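# Assemble two printed parts to match the displayed model

## Task

Join the two 3D-printed parts so the result matches the completed assembly on the stand. The one on the stand is only a display reference.

## Robot and tools

Robot: two 6-joint arms, left_arm and right_arm, each with a two-finger parallel gripper and a wrist camera. Scene frame: origin at table-top height, midway between the nominal bases. +x points out over the table, +z points up, and left_arm sits on the +y side. Arm names do not match image left and right. Calibrated base positions in metres: left_arm (-0.023, +0.303, +0.049), right_arm (+0.016, -0.267, +0.048). Both bases are almost unrotated.

Frames: every hand pose, velocity, target and wrist-camera pose in a result is given in that arm's own base frame. The table and the fixed cameras use the scene frame. end_effector_position (m) is the point midway between the finger pads, about 1 cm short of the fingertips. end_effector_quat_wxyz is that point's orientation. The fingers point along the gripper's +z and close along its y. Reported hand poses can be off by a few cm, more at long reach.

The command row is the basis of every moving call. It is a single flat list of 14 numbers covering both arms, even if only one arm moves. Order: left_arm waist, shoulder, elbow, wrist pitch, wrist yaw, wrist roll, opening; then right_arm in the same order. The six joint values are absolute target angles in radians, not offsets, and use the convention of Joint positions. Stated ranges: waist -2.618 to 3.054, shoulder 0.000 to 3.142, elbow 0.000 to 3.142, wrist pitch -1.571 to 1.571, wrist yaw -1.571 to 1.571, wrist roll -2.094 to 2.094. A call is rejected if a target exceeds a range end by more than 0.059 rad and also lies beyond the joint's current angle. The true limit may differ by up to 0.059 rad. A joint driven to it reports "joint sent to its limit". Opening is an absolute command from -1 (closed) to +1 (fully open). To leave a gripper unchanged, repeat its current command, because 0 is a real command meaning half open. To hold a joint still, resend its Joint targets value.

execute_actions(actions, cameras): actions is a list of actions. Each action is a table of 1 to 15 rows, one row per 1/30 s control step, and lasts 0.5 s in total. A short table repeats its last row. Each step, a joint's target is capped at 0.339 rad from its measured angle for waist, shoulder and elbow, and 2.2 rad for the wrist joints. If the targets would move a gripper more than 200 mm, they are scaled back. Large moves therefore need several actions. Images come back only when actions is empty or cameras names them. Use ["all"], [] or a list of names.

move(target, speed, blend, opening_speed, grip_force, blocking, cameras): target is either one 14-number row or a list of up to 15 rows to pass through. All rows share a 10 s budget, and longer paths stop short. speed is rad/s for whichever joint has the farthest to travel: 0.01 to 12.57, default 0.5. Give one value, or one per target. blend (rad) rounds corners at intermediate rows. 0 means a full stop at each row. opening_speed is how fast the opening command changes, in units per second on the -1..+1 scale, at least 0.2. Use it to close gently. grip_force is the force cap per finger pad in newtons, 10 to 50, as one value or one per arm. It stays set, and a scene begins at 50. Lower forces close slowly. blocking=false returns after about 0.5 s while motion continues, and a new move then takes over from the current point. Paths do not avoid obstacles or the other arm. Finger changes in the first row happen at the start. Finger changes in later rows happen once the arm has settled at that row. The result adds a "move:" line: done, off_target (resting more than 0.035 rad from target), moving, held, or fault. limits=held means some steps were withheld. Faster moves and targets set deeper past a contact both press harder.

wait(seconds 0 to 10): lets time pass while the last commands are held, and ends early when a running move finishes. stop(): brakes the current move. zoom_image(camera, region=[x0,y0,x1,y1]): enlarges part of the latest image, in pixels from the top-left, at most 504 by 504. camera is cam_high, cam_bench, cam_left_wrist or cam_right_wrist; all images are 672x504. read_manual(section="licences") only returns licence text. finished_scene(scene=1) ends the scene permanently. Replying without a tool call also ends it.

Result lines: Joint positions and Joint velocities give one block per arm, the six joints in row order followed by the finger gap (m, 0.094 when fully open). Joint targets are what the joints are currently driven toward. Tool commands are the present opening commands. grip_measured is the finger opening on the command scale, reading slightly wide when empty and somewhat narrower than a firmly gripped part. Joint torques use the same order; positive means toward larger angles. They include the arm's own weight and have offsets. Step readings list joint angles at some steps, for execute_actions calls only. "joint command not followed" means the clearance check altered targets. Motor temperatures: MOTOR HOT appears at 75 °C. At 90 °C the arm folds and goes idle, and at 100 °C it goes limp. Holding loads, reaching far out or pushing toward unreachable poses causes heating.

Avoid: parts falling, being dropped, or being left off the table, which fails the task. Also avoid releasing a moving part, slamming or hard pushes into fixed or heavy objects, and any firm contact between the two arms, including one gripper closing on the other's fingers, which can end the scene. Do not strain the wrist-camera cables; cable contact counts as hand contact. Do not close fast on anything fragile. The scene clock runs while you think, and a running move keeps going during that time.

Each tool is called after "Emit:" by a JSON object that holds its "api" and its "payload", one argument or row to a line.

## Session

Emit:
{"api": "execute_actions", "payload": {
  "actions": []
}}

Scene clock: 0.00 s.
left_arm: end_effector_position=(+0.3971, +0.0405, +0.1075) grip_measured=+1.000 end_effector_quat_wxyz=(+0.584, -0.102, +0.804, +0.038) | right_arm: end_effector_position=(+0.3946, -0.0023, +0.1277) grip_measured=+1.000 end_effector_quat_wxyz=(+0.631, +0.010, +0.775, -0.002)
Joint positions: left_arm=[0.03 1.506 0.38 0.801 -0.153 -0.112 0.094] | right_arm=[-0.002 1.494 0.317 0.974 0.014 0.012 0.094]
Joint velocities: within noise
Joint torques (N m): no reading
Motor temperatures (°C): left_arm=[32 38 48 47 33 28 29] | right_arm=[30 38 39 40 32 29 32]
Heat: left arm: 48 °C; right arm: 40 °C.
Joint targets: left_arm=[0.030 1.500 0.386 0.796 -0.154 -0.114] | right_arm=[-0.002 1.484 0.328 0.983 0.014 0.012]
Tool commands: left_gripper/opening=+1.0 right_gripper/opening=+1.0

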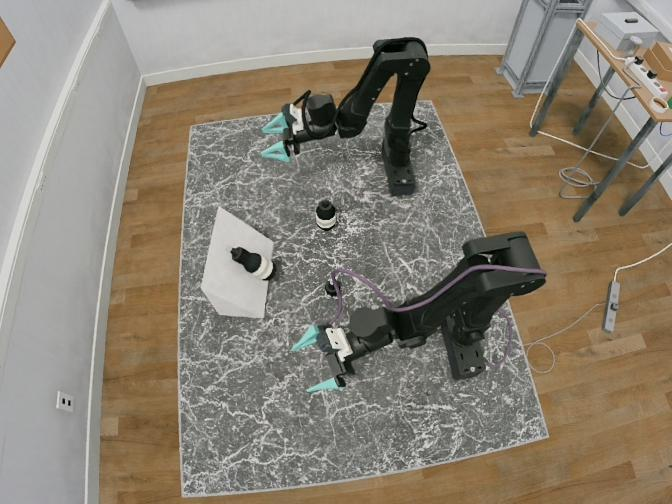

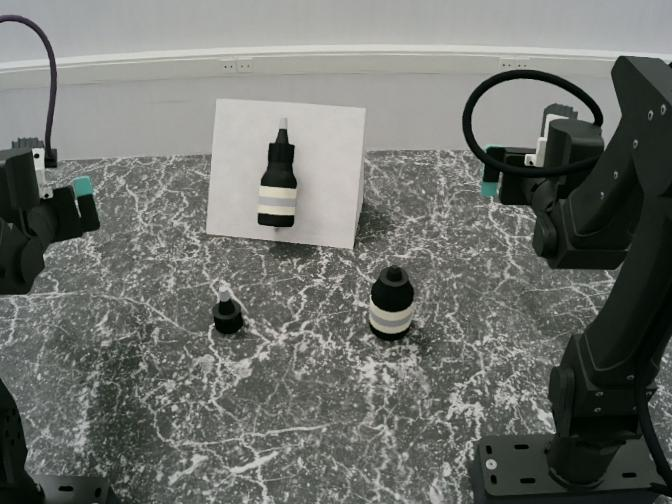

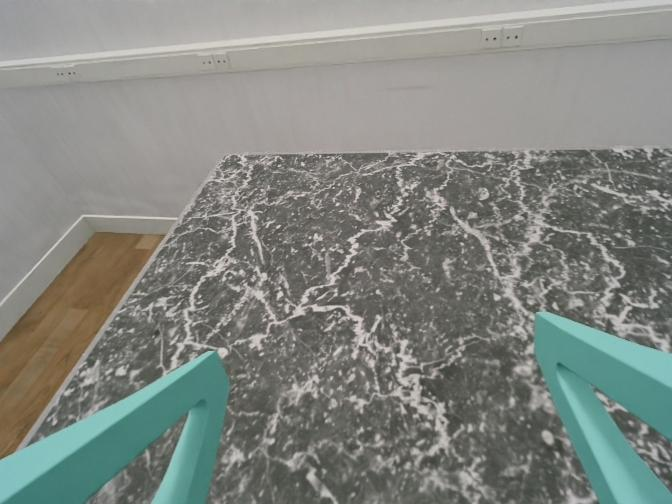

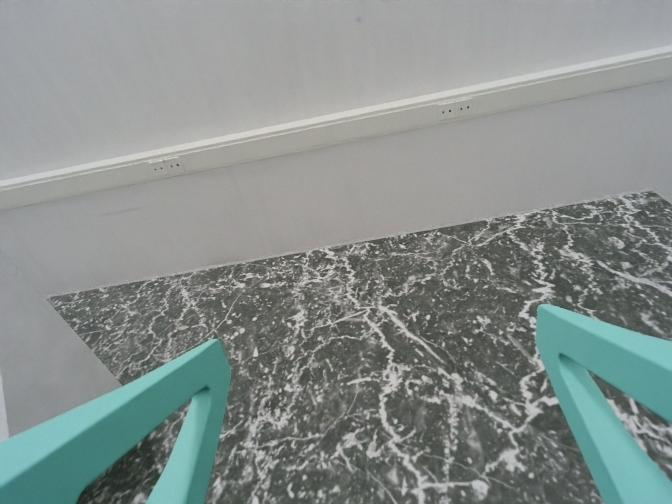

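Emit:
{"api": "zoom_image", "payload": {
  "camera": "cam_bench",
  "region": [180, 240, 440, 360]
}}

Emit:
{"api": "zoom_image", "payload": {
  "camera": "cam_bench",
  "region": [200, 90, 380, 250]
}}

Emit:
{"api": "zoom_image", "payload": {
  "camera": "cam_high",
  "region": [190, 180, 370, 330]
}}

Scaled by 1.938 from the camera's 672x504 image, which has a finer 960x720 frame.

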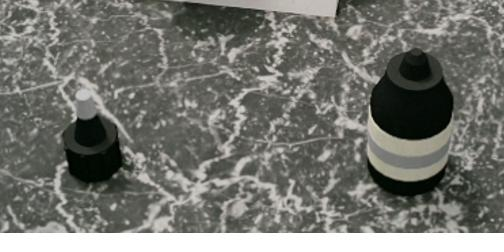

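Scaled by 2.800 from the camera's 672x504 image, which has a finer 960x720 frame.

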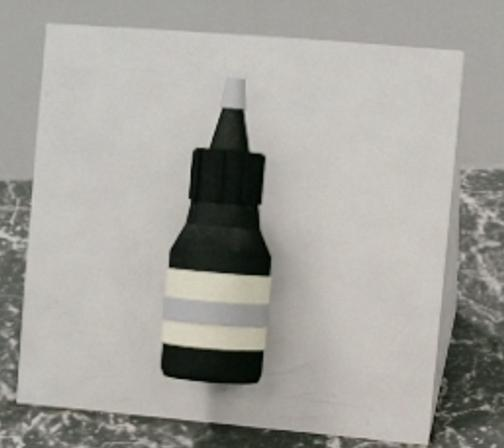

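Scaled by 2.800 from the camera's 672x504 image, which has a finer 960x720 frame.

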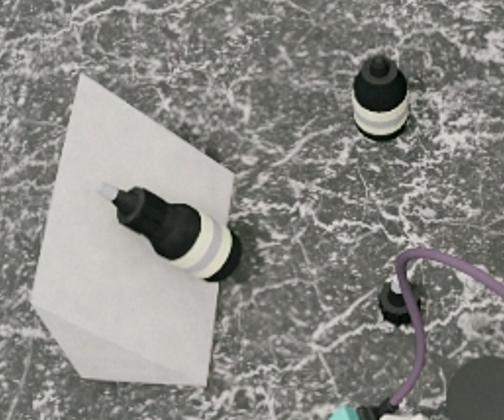

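Emit:
{"api": "move", "payload": {
  "target": [
    [0.2,1.5,0.386,0.796,-0.154,-0.114,1,0.2,1.62,1.1,-0.5,0,0,1],
    [0.4,1.5,0.386,0.796,-0.154,-0.114,1,0.639,1.716,1.6465,-1.50,0,0,1]
  ],
  "blend": 0.3,
  "speed": 1.5,
  "cameras": ["cam_right_wrist","cam_bench"]
}}

Scene clock: 97.73 s.
left_arm: end_effector_position=(+0.3567, +0.1792, +0.1075) grip_measured=+1.000 end_effector_quat_wxyz=(+0.567, -0.246, +0.773, +0.143) | right_arm: end_effector_position=(+0.2427, +0.1811, +0.1655) grip_measured=+1.000 end_effector_quat_wxyz=(-0.007, -0.310, +0.951, -0.002)
Joint positions: left_arm=[0.394 1.506 0.38 0.801 -0.153 -0.112 0.094] | right_arm=[0.638 1.711 1.614 -1.488 0 0.008 0.094]
Joint torques (N m): left_arm=[0.54 -5.86 6.27 1.99 -0.04 -0.02] | right_arm=[0.12 -8.32 8.76 0.35 -0.04 -0.09]
Motor temperatures (°C): left_arm=[31 38 49 54 32 28 28] | right_arm=[30 38 39 44 31 29 32]
Heat: left arm: 54 °C; right arm: 44 °C.
Joint targets: left_arm=[0.400 1.500 0.386 0.796 -0.154 -0.114] | right_arm=[0.639 1.716 1.647 -1.500 0.000 0.000]
move: done
camera_calibration:
cam_right_wrist: T_world_to_cam=[[0.43317, -0.900007, -0.048489, 0.0770321], [-0.798835, -0.408278, 0.441783, 0.223778], [-0.417404, -0.152632, -0.895811, 0.387908], [0, 0, 0, 1]] pos_world=[0.307308, 0.2199, 0.252366]
Images, in order (width x height): cam_bench 672x504, cam_right_wrist 672x504.

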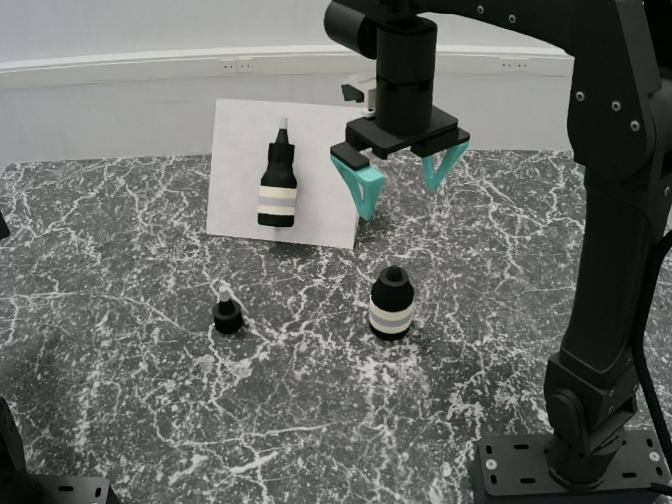

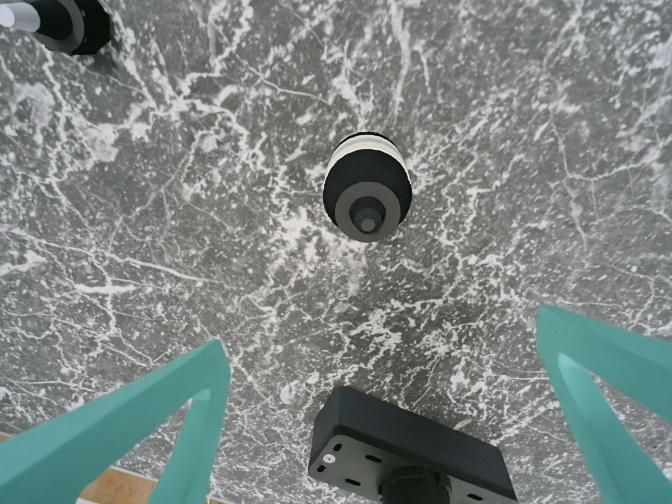

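Emit:
{"api": "move", "payload": {
  "target": [
    [0.4,1.5,0.386,0.796,-0.154,-0.114,1,0.640,1.805,1.098,-0.852,0,0,1],
    [0.4,1.5,0.386,0.796,-0.154,-0.114,1,0.640,1.805,1.098,-0.852,0,0,0.06],
    [0.4,1.5,0.386,0.796,-0.154,-0.114,1,0.640,1.805,1.098,-0.852,0,0,0.45],
    [0.4,1.5,0.386,0.796,-0.154,-0.114,1,0.640,1.805,1.098,-0.852,0,1.571,0.45],
    [0.4,1.5,0.386,0.796,-0.154,-0.114,1,0.640,1.805,1.098,-0.852,0,1.571,0.06]
  ],
  "speed": [0.9,1,1,2,1],
  "opening_speed": 1.0,
  "cameras": ["cam_right_wrist","cam_bench"]
}}

Scene clock: 135.60 s.
left_arm: end_effector_position=(+0.3567, +0.1792, +0.1075) grip_measured=+1.000 end_effector_quat_wxyz=(+0.567, -0.246, +0.773, +0.143) | right_arm: end_effector_position=(+0.2456, +0.1837, +0.0109) grip_measured=+0.119 end_effector_quat_wxyz=(-0.001, +0.446, +0.895, +0.000)
Joint positions: left_arm=[0.394 1.506 0.38 0.801 -0.153 -0.112 0.094] | right_arm=[0.638 1.808 1.099 -0.863 -0.002 1.561 0.053]
Joint torques (N m): left_arm=[0.53 -5.87 6.27 1.99 -0.04 -0.02] | right_arm=[0.25 -9.52 5.45 0.63 -0.03 0.09]
Motor temperatures (°C): left_arm=[31 38 49 55 31 28 28] | right_arm=[30 38 41 38 31 28 32]
Heat: left arm: 55 °C; right arm: 41 °C.
Joint targets: left_arm=[0.400 1.500 0.386 0.796 -0.154 -0.114] | right_arm=[0.640 1.805 1.098 -0.852 0.000 1.571]
move: done
camera_calibration:
cam_right_wrist: T_world_to_cam=[[-0.891805, -0.44963, -0.050163, 0.313341], [-0.4255, 0.795893, 0.430703, -0.0173025], [-0.153732, 0.405447, -0.901099, 0.0838587], [0, 0, 0, 1]] pos_world=[0.284969, 0.120658, 0.0987353]
Images, in order (width x height): cam_bench 672x504, cam_right_wrist 672x504.

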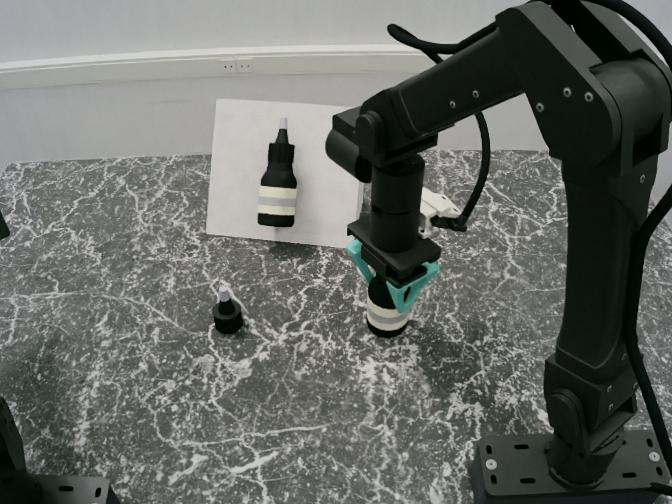

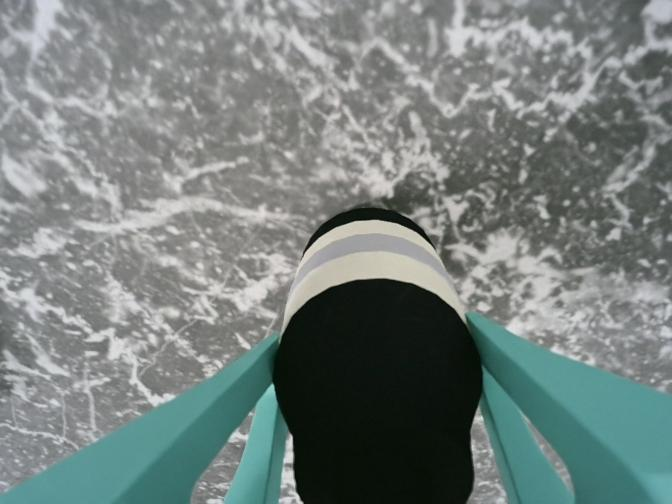

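Emit:
{"api": "move", "payload": {
  "target": [
    [0.4,1.5,0.386,0.796,-0.154,-0.114,1,0.640,1.805,1.098,-0.852,0,1.571,0.6],
    [0.4,1.5,0.386,0.796,-0.154,-0.114,1,0.640,1.704,1.405,-1.272,0,0.9,0.6],
    [0.4,1.5,0.386,0.796,-0.154,-0.114,1,1.016,2.385,2.236,-1.422,0,0,0.6]
  ],
  "speed": [0.9,1,1.2],
  "blend": [0,0.1,0],
  "opening_speed": 1.5,
  "cameras": ["cam_right_wrist","cam_bench"]
}}

Scene clock: 158.30 s.
left_arm: end_effector_position=(+0.3567, +0.1792, +0.1075) grip_measured=+1.000 end_effector_quat_wxyz=(+0.567, -0.246, +0.773, +0.143) | right_arm: end_effector_position=(+0.2378, +0.3913, +0.0640) grip_measured=+0.598 end_effector_quat_wxyz=(-0.011, -0.484, +0.875, -0.004)
Joint positions: left_arm=[0.394 1.506 0.38 0.801 -0.153 -0.112 0.094] | right_arm=[1.021 2.384 2.202 -1.411 -0.004 0.009 0.075]
Joint torques (N m): left_arm=[0.53 -5.87 6.27 1.98 -0.04 -0.02] | right_arm=[-0.43 -14.99 8.91 0.32 -0.02 -0.11]
Motor temperatures (°C): left_arm=[31 38 49 55 31 28 28] | right_arm=[30 38 40 37 31 28 33]
Heat: left arm: 55 °C; right arm: 40 °C.
Joint targets: left_arm=[0.400 1.500 0.386 0.796 -0.154 -0.114] | right_arm=[1.016 2.385 2.236 -1.422 0.000 0.000]
move: done
camera_calibration:
cam_right_wrist: T_world_to_cam=[[0.737168, -0.673806, -0.0506799, 0.102787], [-0.585663, -0.674541, 0.449436, 0.403524], [-0.337019, -0.301629, -0.891874, 0.365901], [0, 0, 0, 1]] pos_world=[0.283874, 0.451818, 0.150188]
Images, in order (width x height): cam_bench 672x504, cam_right_wrist 672x504.

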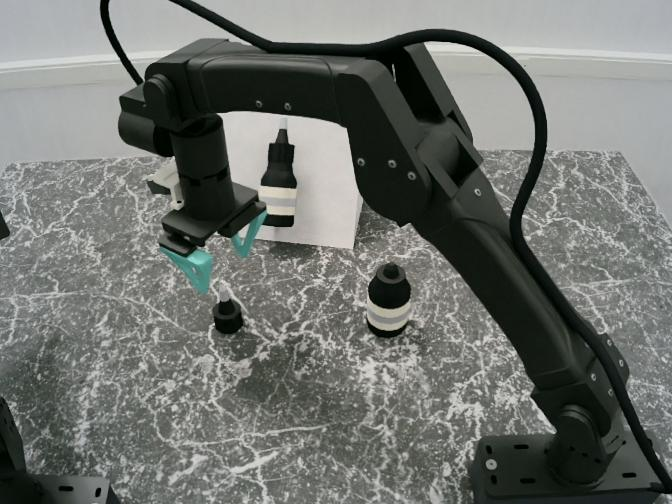

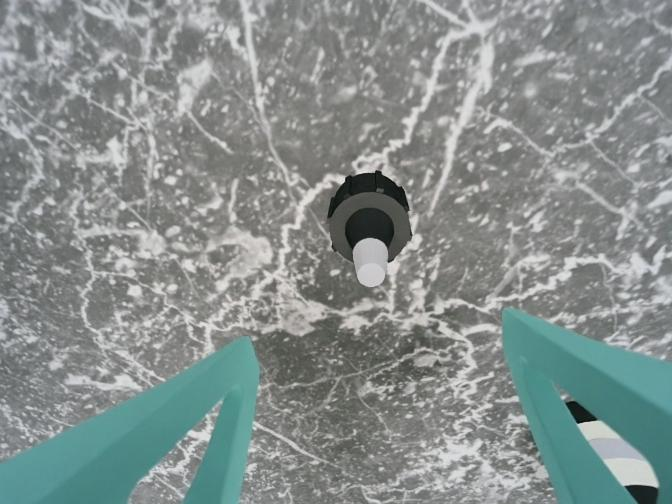

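Emit:
{"api": "move", "payload": {
  "target": [
    [0.4,1.5,0.386,0.796,-0.154,-0.114,1,1.016,2.419,1.886,-1.028,0,0,0.6],
    [0.4,1.5,0.386,0.796,-0.154,-0.114,1,1.016,2.419,1.886,-1.028,0,0,-0.22],
    [0.4,1.5,0.386,0.796,-0.154,-0.114,1,1.016,2.419,1.886,-1.028,0,0,0.12],
    [0.4,1.5,0.386,0.796,-0.154,-0.114,1,1.016,2.419,1.886,-1.028,0,1.571,0.12],
    [0.4,1.5,0.386,0.796,-0.154,-0.114,1,1.016,2.419,1.886,-1.028,0,1.571,-0.4],
    [0.4,1.5,0.386,0.796,-0.154,-0.114,1,1.016,2.385,2.236,-1.422,0,1.571,-0.4]
  ],
  "speed": [0.7,1,1,2,1,0.8],
  "opening_speed": 1.2,
  "cameras": ["cam_right_wrist","cam_bench"]
}}

Scene clock: 194.33 s.
left_arm: end_effector_position=(+0.3567, +0.1792, +0.1075) grip_measured=+1.000 end_effector_quat_wxyz=(+0.567, -0.246, +0.773, +0.143) | right_arm: end_effector_position=(+0.2386, +0.3926, +0.0494) grip_measured=-0.266 end_effector_quat_wxyz=(-0.008, +0.267, +0.964, -0.020)
Joint positions: left_arm=[0.394 1.506 0.38 0.801 -0.153 -0.112 0.094] | right_arm=[1.021 2.421 2.208 -1.401 -0.004 1.561 0.034]
Joint velocities: left_arm=[within noise] | right_arm=[-0.012 -0.007 0.002 -0.037 0.007 -0.154 0.001]
Joint torques (N m): left_arm=[0.53 -5.87 6.27 1.99 -0.04 -0.02] | right_arm=[-0.42 -18.59 8.34 0.18 -0.02 0.08]
Motor temperatures (°C): left_arm=[30 38 49 55 31 28 27] | right_arm=[30 44 40 35 30 28 32]
Heat: left arm: 55 °C; right arm: 44 °C.
Joint targets: left_arm=[0.400 1.500 0.386 0.796 -0.154 -0.114] | right_arm=[1.016 2.385 2.236 -1.422 0.000 1.571]
move: off_target (right_arm); right_arm: the shoulder is farthest, 0.036 rad from its target
camera_calibration:
cam_right_wrist: T_world_to_cam=[[-0.659357, -0.75179, -0.00775804, 0.464027], [-0.682212, 0.593932, 0.426417, -0.062358], [-0.315968, 0.286453, -0.904493, 0.118223], [0, 0, 0, 1]] pos_world=[0.300773, 0.352022, 0.137123]
Images, in order (width x height): cam_bench 672x504, cam_right_wrist 672x504.

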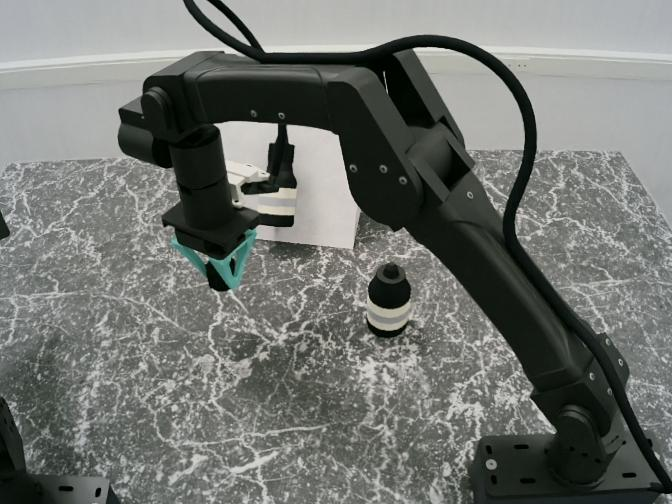

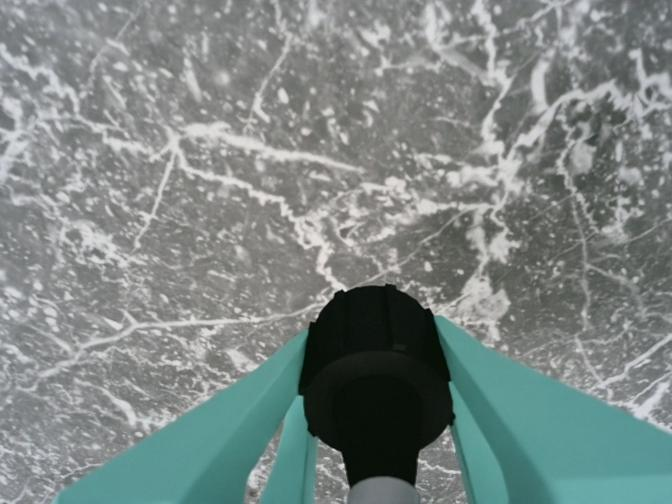

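Emit:
{"api": "move", "payload": {
  "target": [
    [0.4,1.5,0.386,0.796,-0.154,-0.114,1,0.640,1.703,1.375,-1.232,0,1.571,-0.4]
  ],
  "speed": 0.9,
  "cameras": ["cam_right_wrist","cam_bench","cam_high"]
}}

Emit:
{"api": "zoom_image", "payload": {
  "camera": "cam_bench",
  "region": [330, 200, 450, 350]
}}

Scene clock: 212.23 s.
left_arm: end_effector_position=(+0.3566, +0.1791, +0.1074) grip_measured=+1.000 end_effector_quat_wxyz=(+0.567, -0.246, +0.773, +0.143) | right_arm: end_effector_position=(+0.2452, +0.1856, +0.1009) grip_measured=-0.266 end_effector_quat_wxyz=(-0.009, +0.444, +0.896, -0.008)
Joint positions: left_arm=[0.394 1.506 0.38 0.801 -0.153 -0.112 0.094] | right_arm=[0.64 1.733 1.383 -1.243 -0.008 1.561 0.034]
Joint torques (N m): left_arm=[0.55 -5.87 6.27 1.99 -0.04 -0.02] | right_arm=[-0.01 -11.84 5.42 0.58 0.03 0.08]
Motor temperatures (°C): left_arm=[30 37 48 55 31 28 27] | right_arm=[30 50 40 35 30 28 33]
Heat: left arm: 55 °C; right arm: 50 °C.
Joint targets: left_arm=[0.400 1.500 0.386 0.796 -0.154 -0.114] | right_arm=[0.640 1.703 1.375 -1.232 0.000 1.571]
move: done
camera_calibration:
cam_right_wrist: T_world_to_cam=[[-0.891294, -0.452594, -0.0274326, 0.316467], [-0.418722, 0.798358, 0.432778, -0.0601633], [-0.173972, 0.397219, -0.901083, 0.170485], [0, 0, 0, 1]] pos_world=[0.286534, 0.123543, 0.18834]
Images, in order (width x height): cam_high 672x504, cam_bench 672x504, cam_right_wrist 672x504.

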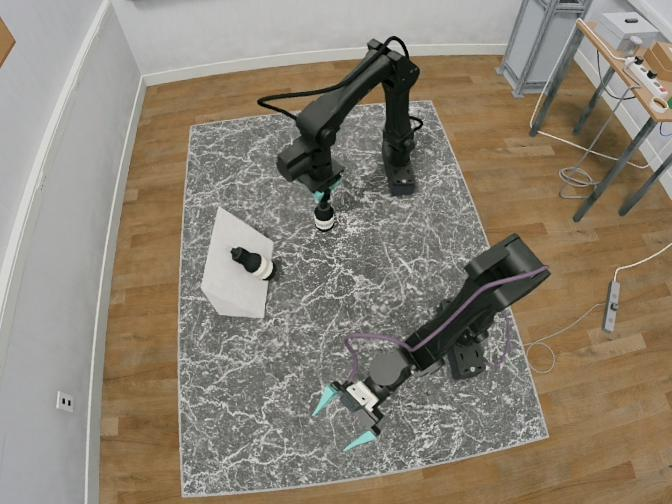

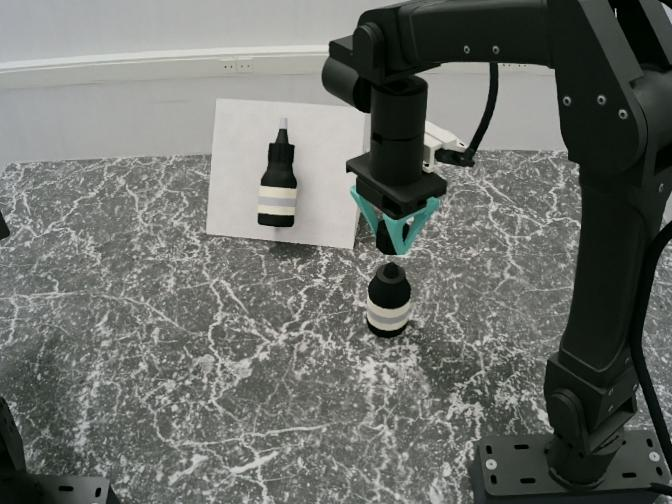

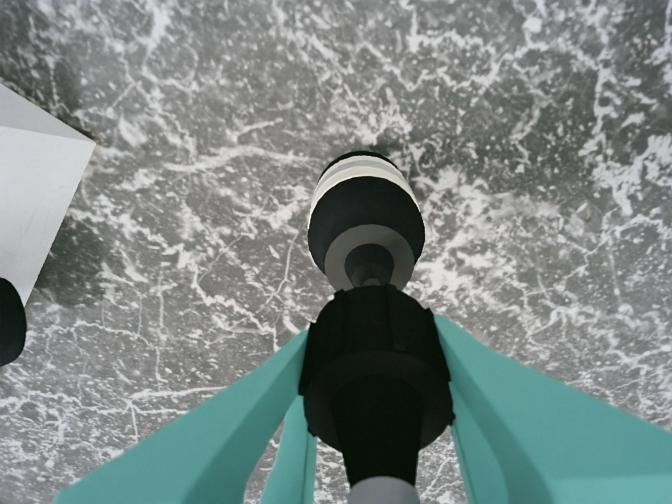

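Scaled by 3.360 from the camera's 672x504 image, which has a finer 960x720 frame.

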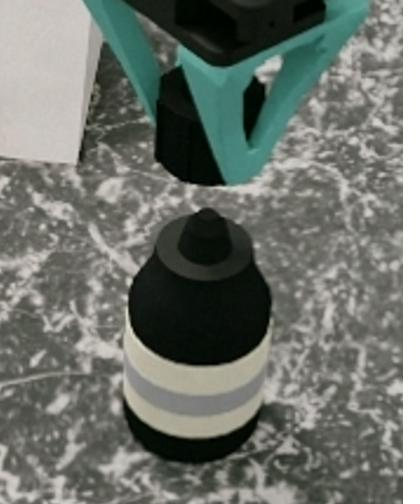

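Emit:
{"api": "move", "payload": {
  "target": [
    [0.4,1.5,0.386,0.796,-0.154,-0.114,1,0.640,1.732,1.259,-1.094,0.004,1.571,-0.4]
  ],
  "speed": 0.4,
  "cameras": ["cam_right_wrist","cam_bench"]
}}

Emit:
{"api": "zoom_image", "payload": {
  "camera": "cam_bench",
  "region": [330, 200, 450, 350]
}}

Scene clock: 237.43 s.
left_arm: end_effector_position=(+0.3566, +0.1791, +0.1074) grip_measured=+1.000 end_effector_quat_wxyz=(+0.567, -0.246, +0.773, +0.143) | right_arm: end_effector_position=(+0.2451, +0.1856, +0.0716) grip_measured=-0.266 end_effector_quat_wxyz=(-0.004, +0.444, +0.896, +0.000)
Joint positions: left_arm=[0.394 1.506 0.38 0.801 -0.153 -0.112 0.094] | right_arm=[0.64 1.733 1.265 -1.106 -0.008 1.561 0.034]
Joint torques (N m): left_arm=[0.51 -5.87 6.27 1.99 -0.04 -0.01] | right_arm=[-0.02 -9.1 5.48 0.66 0.06 0.08]
Motor temperatures (°C): left_arm=[30 37 48 55 31 28 27] | right_arm=[29 46 39 34 30 28 34]
Heat: left arm: 55 °C; right arm: 46 °C.
Joint targets: left_arm=[0.400 1.500 0.386 0.796 -0.154 -0.114] | right_arm=[0.640 1.732 1.259 -1.094 0.004 1.571]
move: done
camera_calibration:
cam_right_wrist: T_world_to_cam=[[-0.890693, -0.452176, -0.0469387, 0.31682], [-0.425625, 0.793181, 0.435553, -0.0449939], [-0.159716, 0.407922, -0.898938, 0.138475], [0, 0, 0, 1]] pos_world=[0.285155, 0.122459, 0.158949]
Images, in order (width x height): cam_bench 672x504, cam_right_wrist 672x504.

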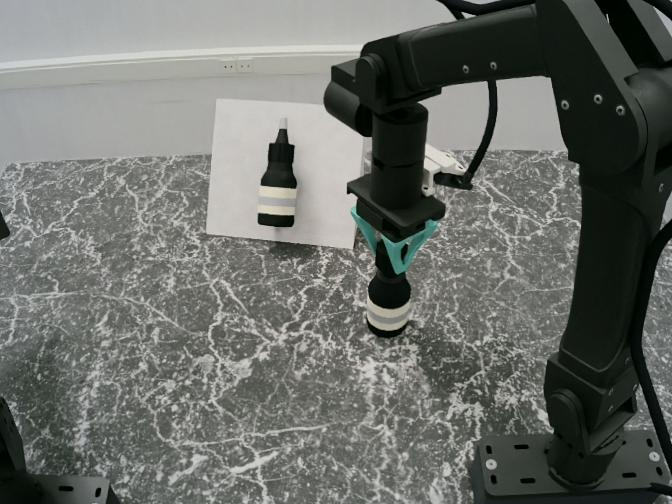

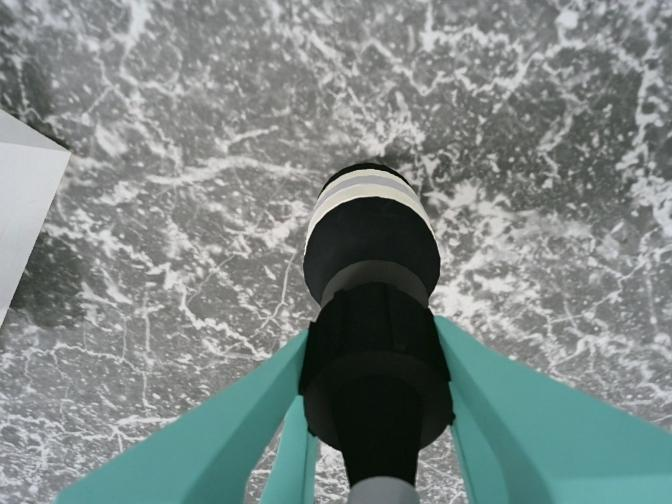

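Scaled by 3.360 from the camera's 672x504 image, which has a finer 960x720 frame.

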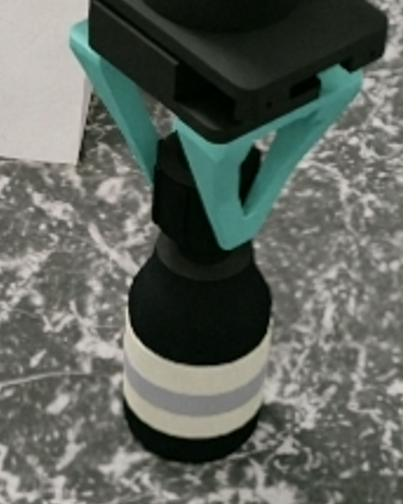

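Emit:
{"api": "move", "payload": {
  "target": [
    [0.4,1.5,0.386,0.796,-0.154,-0.114,1,0.634,1.742,1.214,-1.038,0.016,1.571,-0.4]
  ],
  "speed": 0.1,
  "cameras": ["cam_right_wrist","cam_bench"]
}}

Emit:
{"api": "zoom_image", "payload": {
  "camera": "cam_bench",
  "region": [330, 200, 450, 350]
}}

Scene clock: 248.03 s.
left_arm: end_effector_position=(+0.3566, +0.1791, +0.1074) grip_measured=+1.000 end_effector_quat_wxyz=(+0.567, -0.246, +0.773, +0.143) | right_arm: end_effector_position=(+0.2462, +0.1848, +0.0609) grip_measured=-0.266 end_effector_quat_wxyz=(+0.002, +0.444, +0.896, +0.004)
Joint positions: left_arm=[0.394 1.506 0.38 0.801 -0.153 -0.112 0.094] | right_arm=[0.64 1.733 1.222 -1.05 0 1.561 0.034]
Joint torques (N m): left_arm=[0.54 -5.87 6.27 1.99 -0.04 -0.02] | right_arm=[-0.54 -8.21 5.37 0.66 0.12 0.08]
Motor temperatures (°C): left_arm=[30 37 48 56 31 28 27] | right_arm=[29 44 38 34 30 28 34]
Heat: left arm: 56 °C; right arm: 44 °C.
Joint targets: left_arm=[0.400 1.500 0.386 0.796 -0.154 -0.114] | right_arm=[0.634 1.742 1.214 -1.038 0.016 1.571]
move: done
camera_calibration:
cam_right_wrist: T_world_to_cam=[[-0.88998, -0.452015, -0.0601541, 0.317471], [-0.431664, 0.792599, 0.430642, -0.0373092], [-0.146979, 0.409229, -0.900516, 0.126119], [0, 0, 0, 1]] pos_world=[0.284974, 0.121461, 0.148736]
Images, in order (width x height): cam_bench 672x504, cam_right_wrist 672x504.

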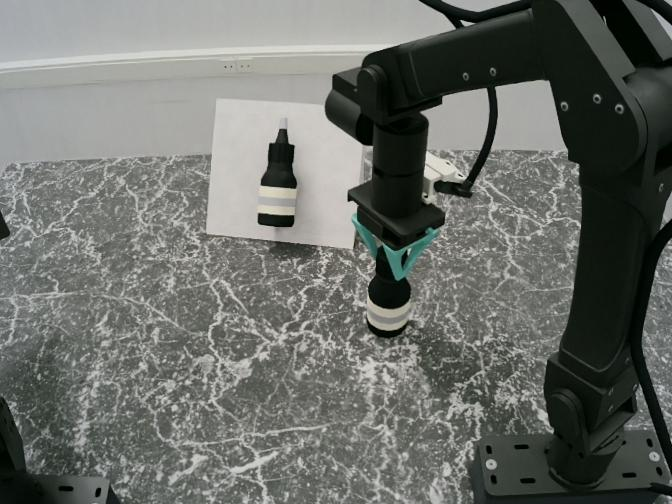

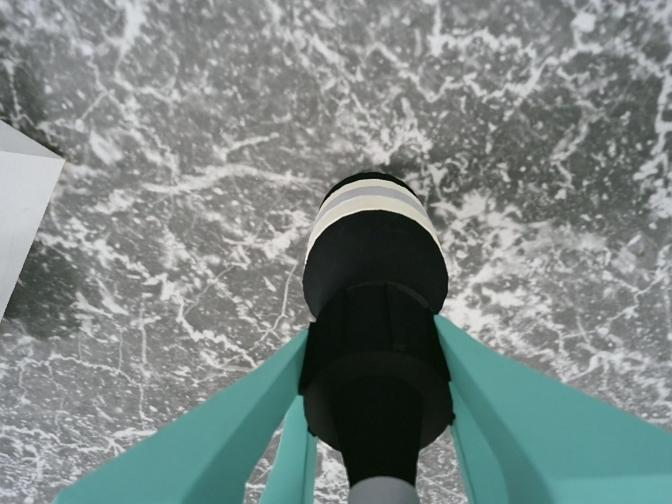

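Scaled by 3.360 from the camera's 672x504 image, which has a finer 960x720 frame.

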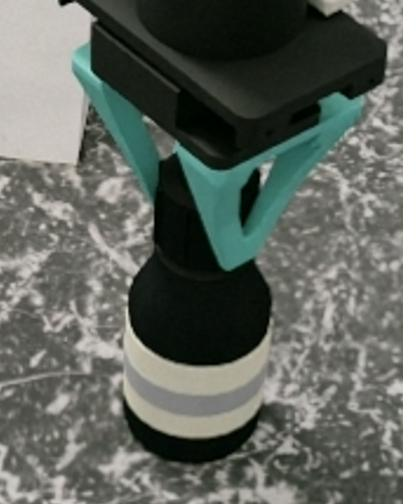

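Emit:
{"api": "move", "payload": {
  "target": [
    [0.4,1.5,0.386,0.796,-0.154,-0.114,1,0.636,1.768,1.184,-0.996,0.016,1.571,-0.4]
  ],
  "speed": 0.08,
  "cameras": ["cam_right_wrist","cam_bench"]
}}

Emit:
{"api": "zoom_image", "payload": {
  "camera": "cam_bench",
  "region": [330, 200, 450, 350]
}}

Scene clock: 257.47 s.
left_arm: end_effector_position=(+0.3566, +0.1791, +0.1074) grip_measured=+1.000 end_effector_quat_wxyz=(+0.567, -0.246, +0.773, +0.143) | right_arm: end_effector_position=(+0.2455, +0.1842, +0.0564) grip_measured=-0.266 end_effector_quat_wxyz=(+0.000, +0.444, +0.896, +0.001)
Joint positions: left_arm=[0.394 1.506 0.38 0.801 -0.153 -0.112 0.094] | right_arm=[0.64 1.742 1.213 -1.04 0 1.561 0.034]
Joint torques (N m): left_arm=[0.53 -5.87 6.27 1.98 -0.04 -0.02] | right_arm=[-0.38 -6.63 3.64 1.04 0.12 0.08]
Motor temperatures (°C): left_arm=[30 37 48 56 30 28 27] | right_arm=[29 43 38 33 30 28 34]
Heat: left arm: 56 °C; right arm: 43 °C.
Joint targets: left_arm=[0.400 1.500 0.386 0.796 -0.154 -0.114] | right_arm=[0.636 1.768 1.184 -0.996 0.016 1.571]
move: off_target (right_arm); right_arm: the wrist pitch is farthest, 0.044 rad from its target
camera_calibration:
cam_right_wrist: T_world_to_cam=[[-0.890474, -0.451968, -0.0527268, 0.316031], [-0.428788, 0.794678, 0.429683, -0.0363082], [-0.152302, 0.40523, -0.901439, 0.124211], [0, 0, 0, 1]] pos_world=[0.284767, 0.121356, 0.144233]
Images, in order (width x height): cam_bench 672x504, cam_right_wrist 672x504.

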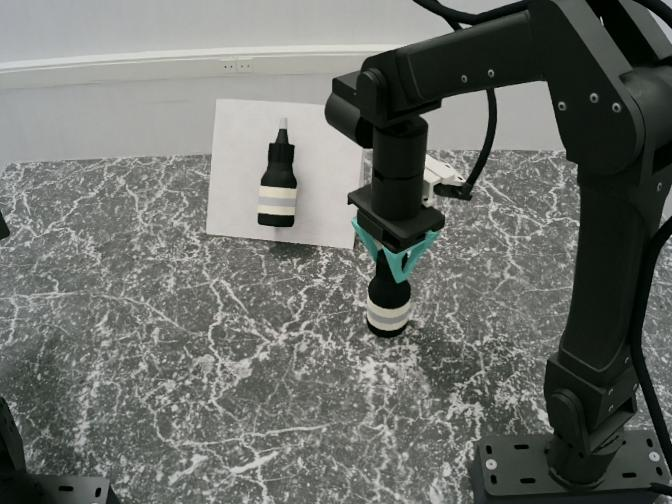

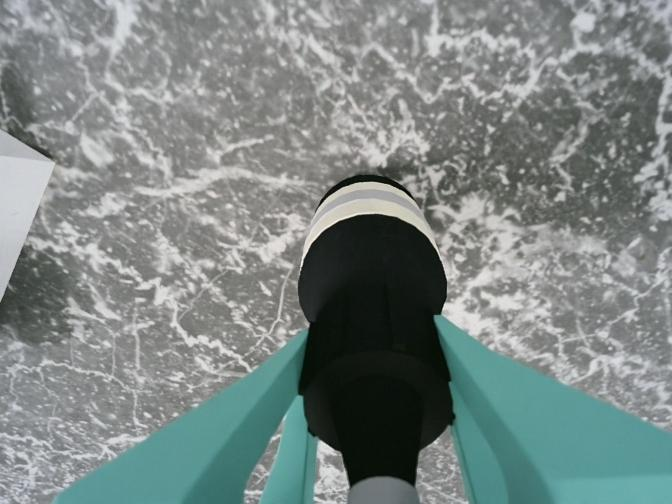

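Scaled by 3.360 from the camera's 672x504 image, which has a finer 960x720 frame.

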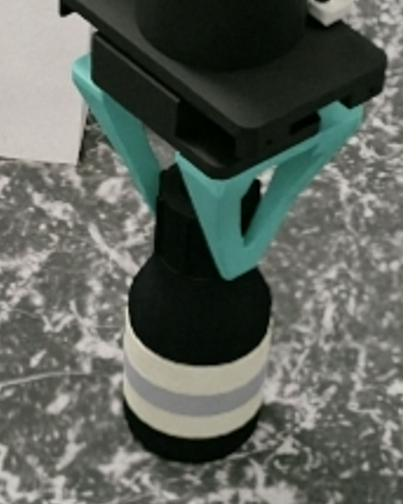

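Emit:
{"api": "zoom_image", "payload": {
  "camera": "cam_bench",
  "region": [360, 240, 420, 345]
}}

Emit:
{"api": "zoom_image", "payload": {
  "camera": "cam_bench",
  "region": [250, 110, 310, 235]
}}

Emit:
{"api": "zoom_image", "payload": {
  "camera": "cam_right_wrist",
  "region": [270, 160, 490, 460]
}}

Scaled by 4.800 from the camera's 672x504 image, which has a finer 960x720 frame.

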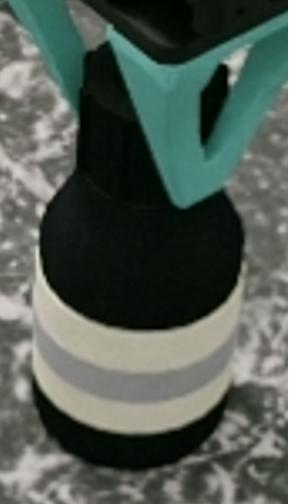

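Scaled by 4.032 from the camera's 672x504 image, which has a finer 960x720 frame.

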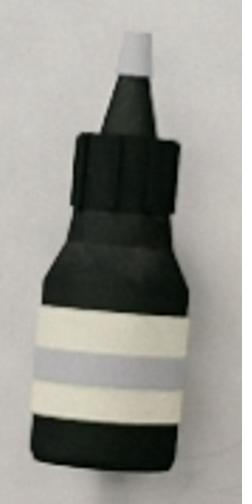

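Scaled by 1.680 from the camera's 672x504 image, which has a finer 960x720 frame.

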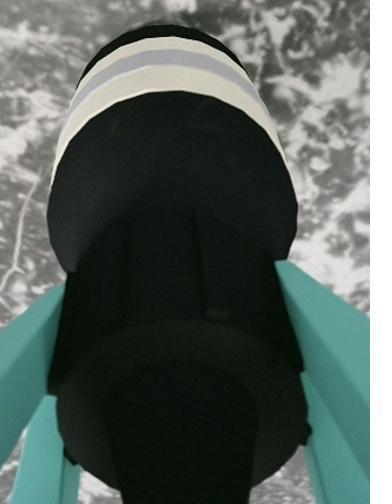

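Emit:
{"api": "move", "payload": {
  "target": [
    [0.4,1.5,0.386,0.796,-0.154,-0.114,1,0.638,1.82,1.14,-1.03,0.01,1.571,-0.4]
  ],
  "speed": 0.08,
  "cameras": ["cam_right_wrist","cam_bench"]
}}

Emit:
{"api": "zoom_image", "payload": {
  "camera": "cam_bench",
  "region": [360, 240, 420, 345]
}}

Scene clock: 278.63 s.
left_arm: end_effector_position=(+0.3566, +0.1791, +0.1074) grip_measured=+1.000 end_effector_quat_wxyz=(+0.567, -0.246, +0.773, +0.143) | right_arm: end_effector_position=(+0.2444, +0.1835, +0.0550) grip_measured=-0.266 end_effector_quat_wxyz=(-0.001, +0.445, +0.896, -0.001)
Joint positions: left_arm=[0.394 1.506 0.38 0.801 -0.153 -0.112 0.094] | right_arm=[0.64 1.742 1.207 -1.038 0 1.562 0.034]
Joint torques (N m): left_arm=[0.53 -5.87 6.27 1.98 -0.04 -0.02] | right_arm=[-0.17 -1.98 0.53 0.61 0.06 0.08]
Motor temperatures (°C): left_arm=[30 37 48 56 30 28 27] | right_arm=[29 41 38 33 30 28 34]
Heat: left arm: 56 °C; right arm: 41 °C.
Joint targets: left_arm=[0.400 1.500 0.386 0.796 -0.154 -0.114] | right_arm=[0.638 1.820 1.140 -1.030 0.010 1.571]
move: off_target (right_arm); right_arm: the shoulder is farthest, 0.078 rad from its target
camera_calibration:
cam_right_wrist: T_world_to_cam=[[-0.890945, -0.451427, -0.0492915, 0.31442], [-0.427013, 0.795897, 0.429194, -0.036159], [-0.154519, 0.403436, -0.901866, 0.124091], [0, 0, 0, 1]] pos_world=[0.283865, 0.120654, 0.142931]
Images, in order (width x height): cam_bench 672x504, cam_right_wrist 672x504.

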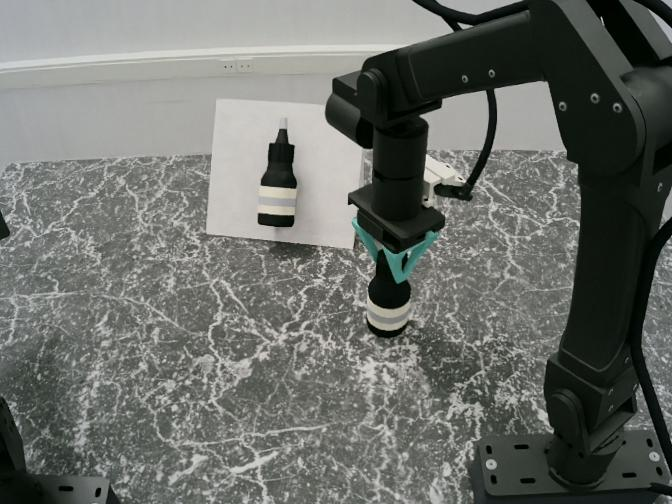

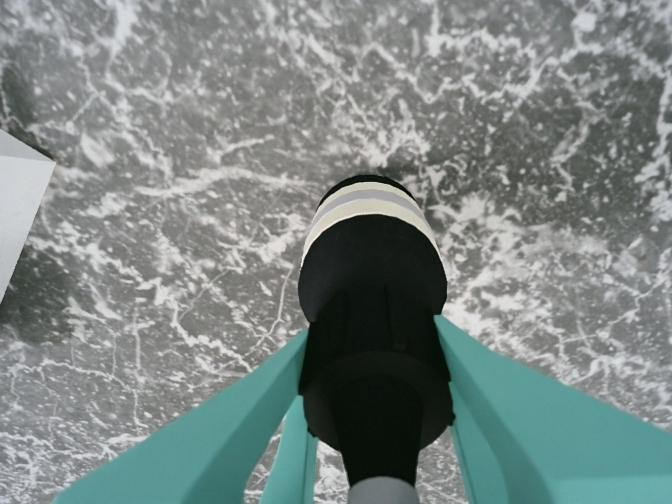

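Scaled by 4.800 from the camera's 672x504 image, which has a finer 960x720 frame.

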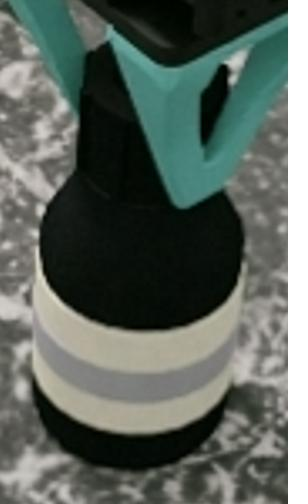

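Emit:
{"api": "move", "payload": {
  "target": [
    [0.4,1.5,0.386,0.796,-0.154,-0.114,1,0.640,1.738,1.212,-1.036,0,1.571,-0.4],
    [0.4,1.5,0.386,0.796,-0.154,-0.114,1,0.640,1.738,1.212,-1.036,0,1.571,0.5],
    [0.4,1.5,0.386,0.796,-0.154,-0.114,1,0.640,1.703,1.405,-1.272,0,1.571,0.5]
  ],
  "speed": [0.2,0.5,0.6],
  "opening_speed": 1.0,
  "cameras": ["cam_right_wrist","cam_bench"]
}}

Emit:
{"api": "zoom_image", "payload": {
  "camera": "cam_bench",
  "region": [350, 220, 430, 345]
}}

Emit:
{"api": "zoom_image", "payload": {
  "camera": "cam_right_wrist",
  "region": [270, 120, 490, 420]
}}

Scene clock: 292.43 s.
left_arm: end_effector_position=(+0.3566, +0.1791, +0.1074) grip_measured=+1.000 end_effector_quat_wxyz=(+0.567, -0.246, +0.773, +0.143) | right_arm: end_effector_position=(+0.2426, +0.1824, +0.0990) grip_measured=+0.498 end_effector_quat_wxyz=(-0.010, +0.445, +0.896, -0.017)
Joint positions: left_arm=[0.394 1.506 0.38 0.801 -0.153 -0.112 0.094] | right_arm=[0.64 1.735 1.376 -1.252 -0.002 1.562 0.07]
Joint torques (N m): left_arm=[0.54 -5.86 6.27 1.99 -0.04 -0.02] | right_arm=[-0.02 -12.01 8.43 0.16 -0.03 0.06]
Motor temperatures (°C): left_arm=[30 37 48 56 30 28 27] | right_arm=[29 40 37 33 30 28 34]
Heat: left arm: 56 °C; right arm: 40 °C.
Joint targets: left_arm=[0.400 1.500 0.386 0.796 -0.154 -0.114] | right_arm=[0.640 1.703 1.405 -1.272 0.000 1.571]
move: done
camera_calibration:
cam_right_wrist: T_world_to_cam=[[-0.891928, -0.452013, -0.0122123, 0.311254], [-0.41376, 0.804956, 0.425263, -0.0594636], [-0.182394, 0.384357, -0.904988, 0.174401], [0, 0, 0, 1]] pos_world=[0.284822, 0.121525, 0.186919]
Images, in order (width x height): cam_bench 672x504, cam_right_wrist 672x504.

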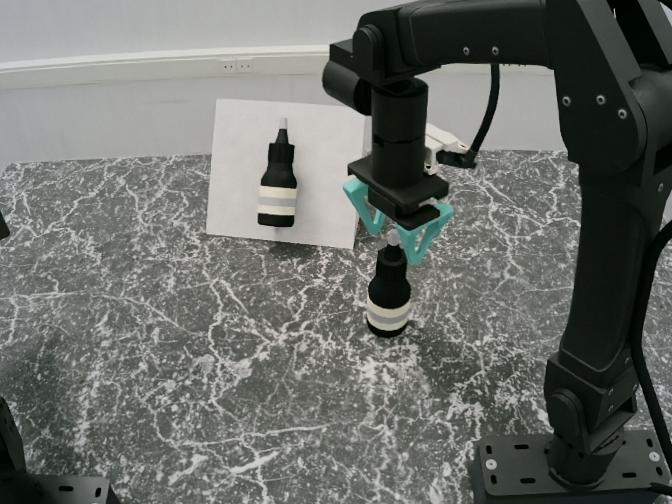

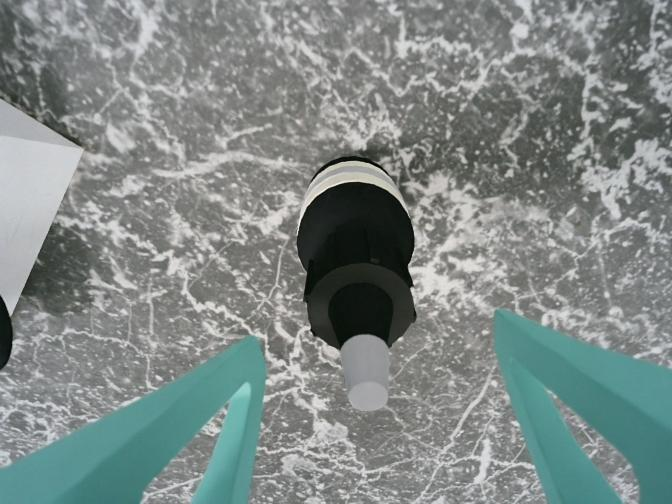

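Scaled by 4.032 from the camera's 672x504 image, which has a finer 960x720 frame.

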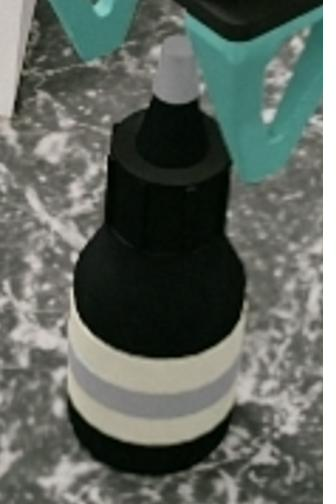

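Scaled by 1.680 from the camera's 672x504 image, which has a finer 960x720 frame.

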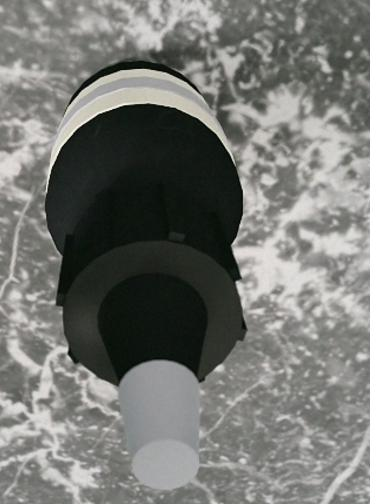

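Emit:
{"api": "finished_scene", "payload": {

}}

The scene is finished: the task was done.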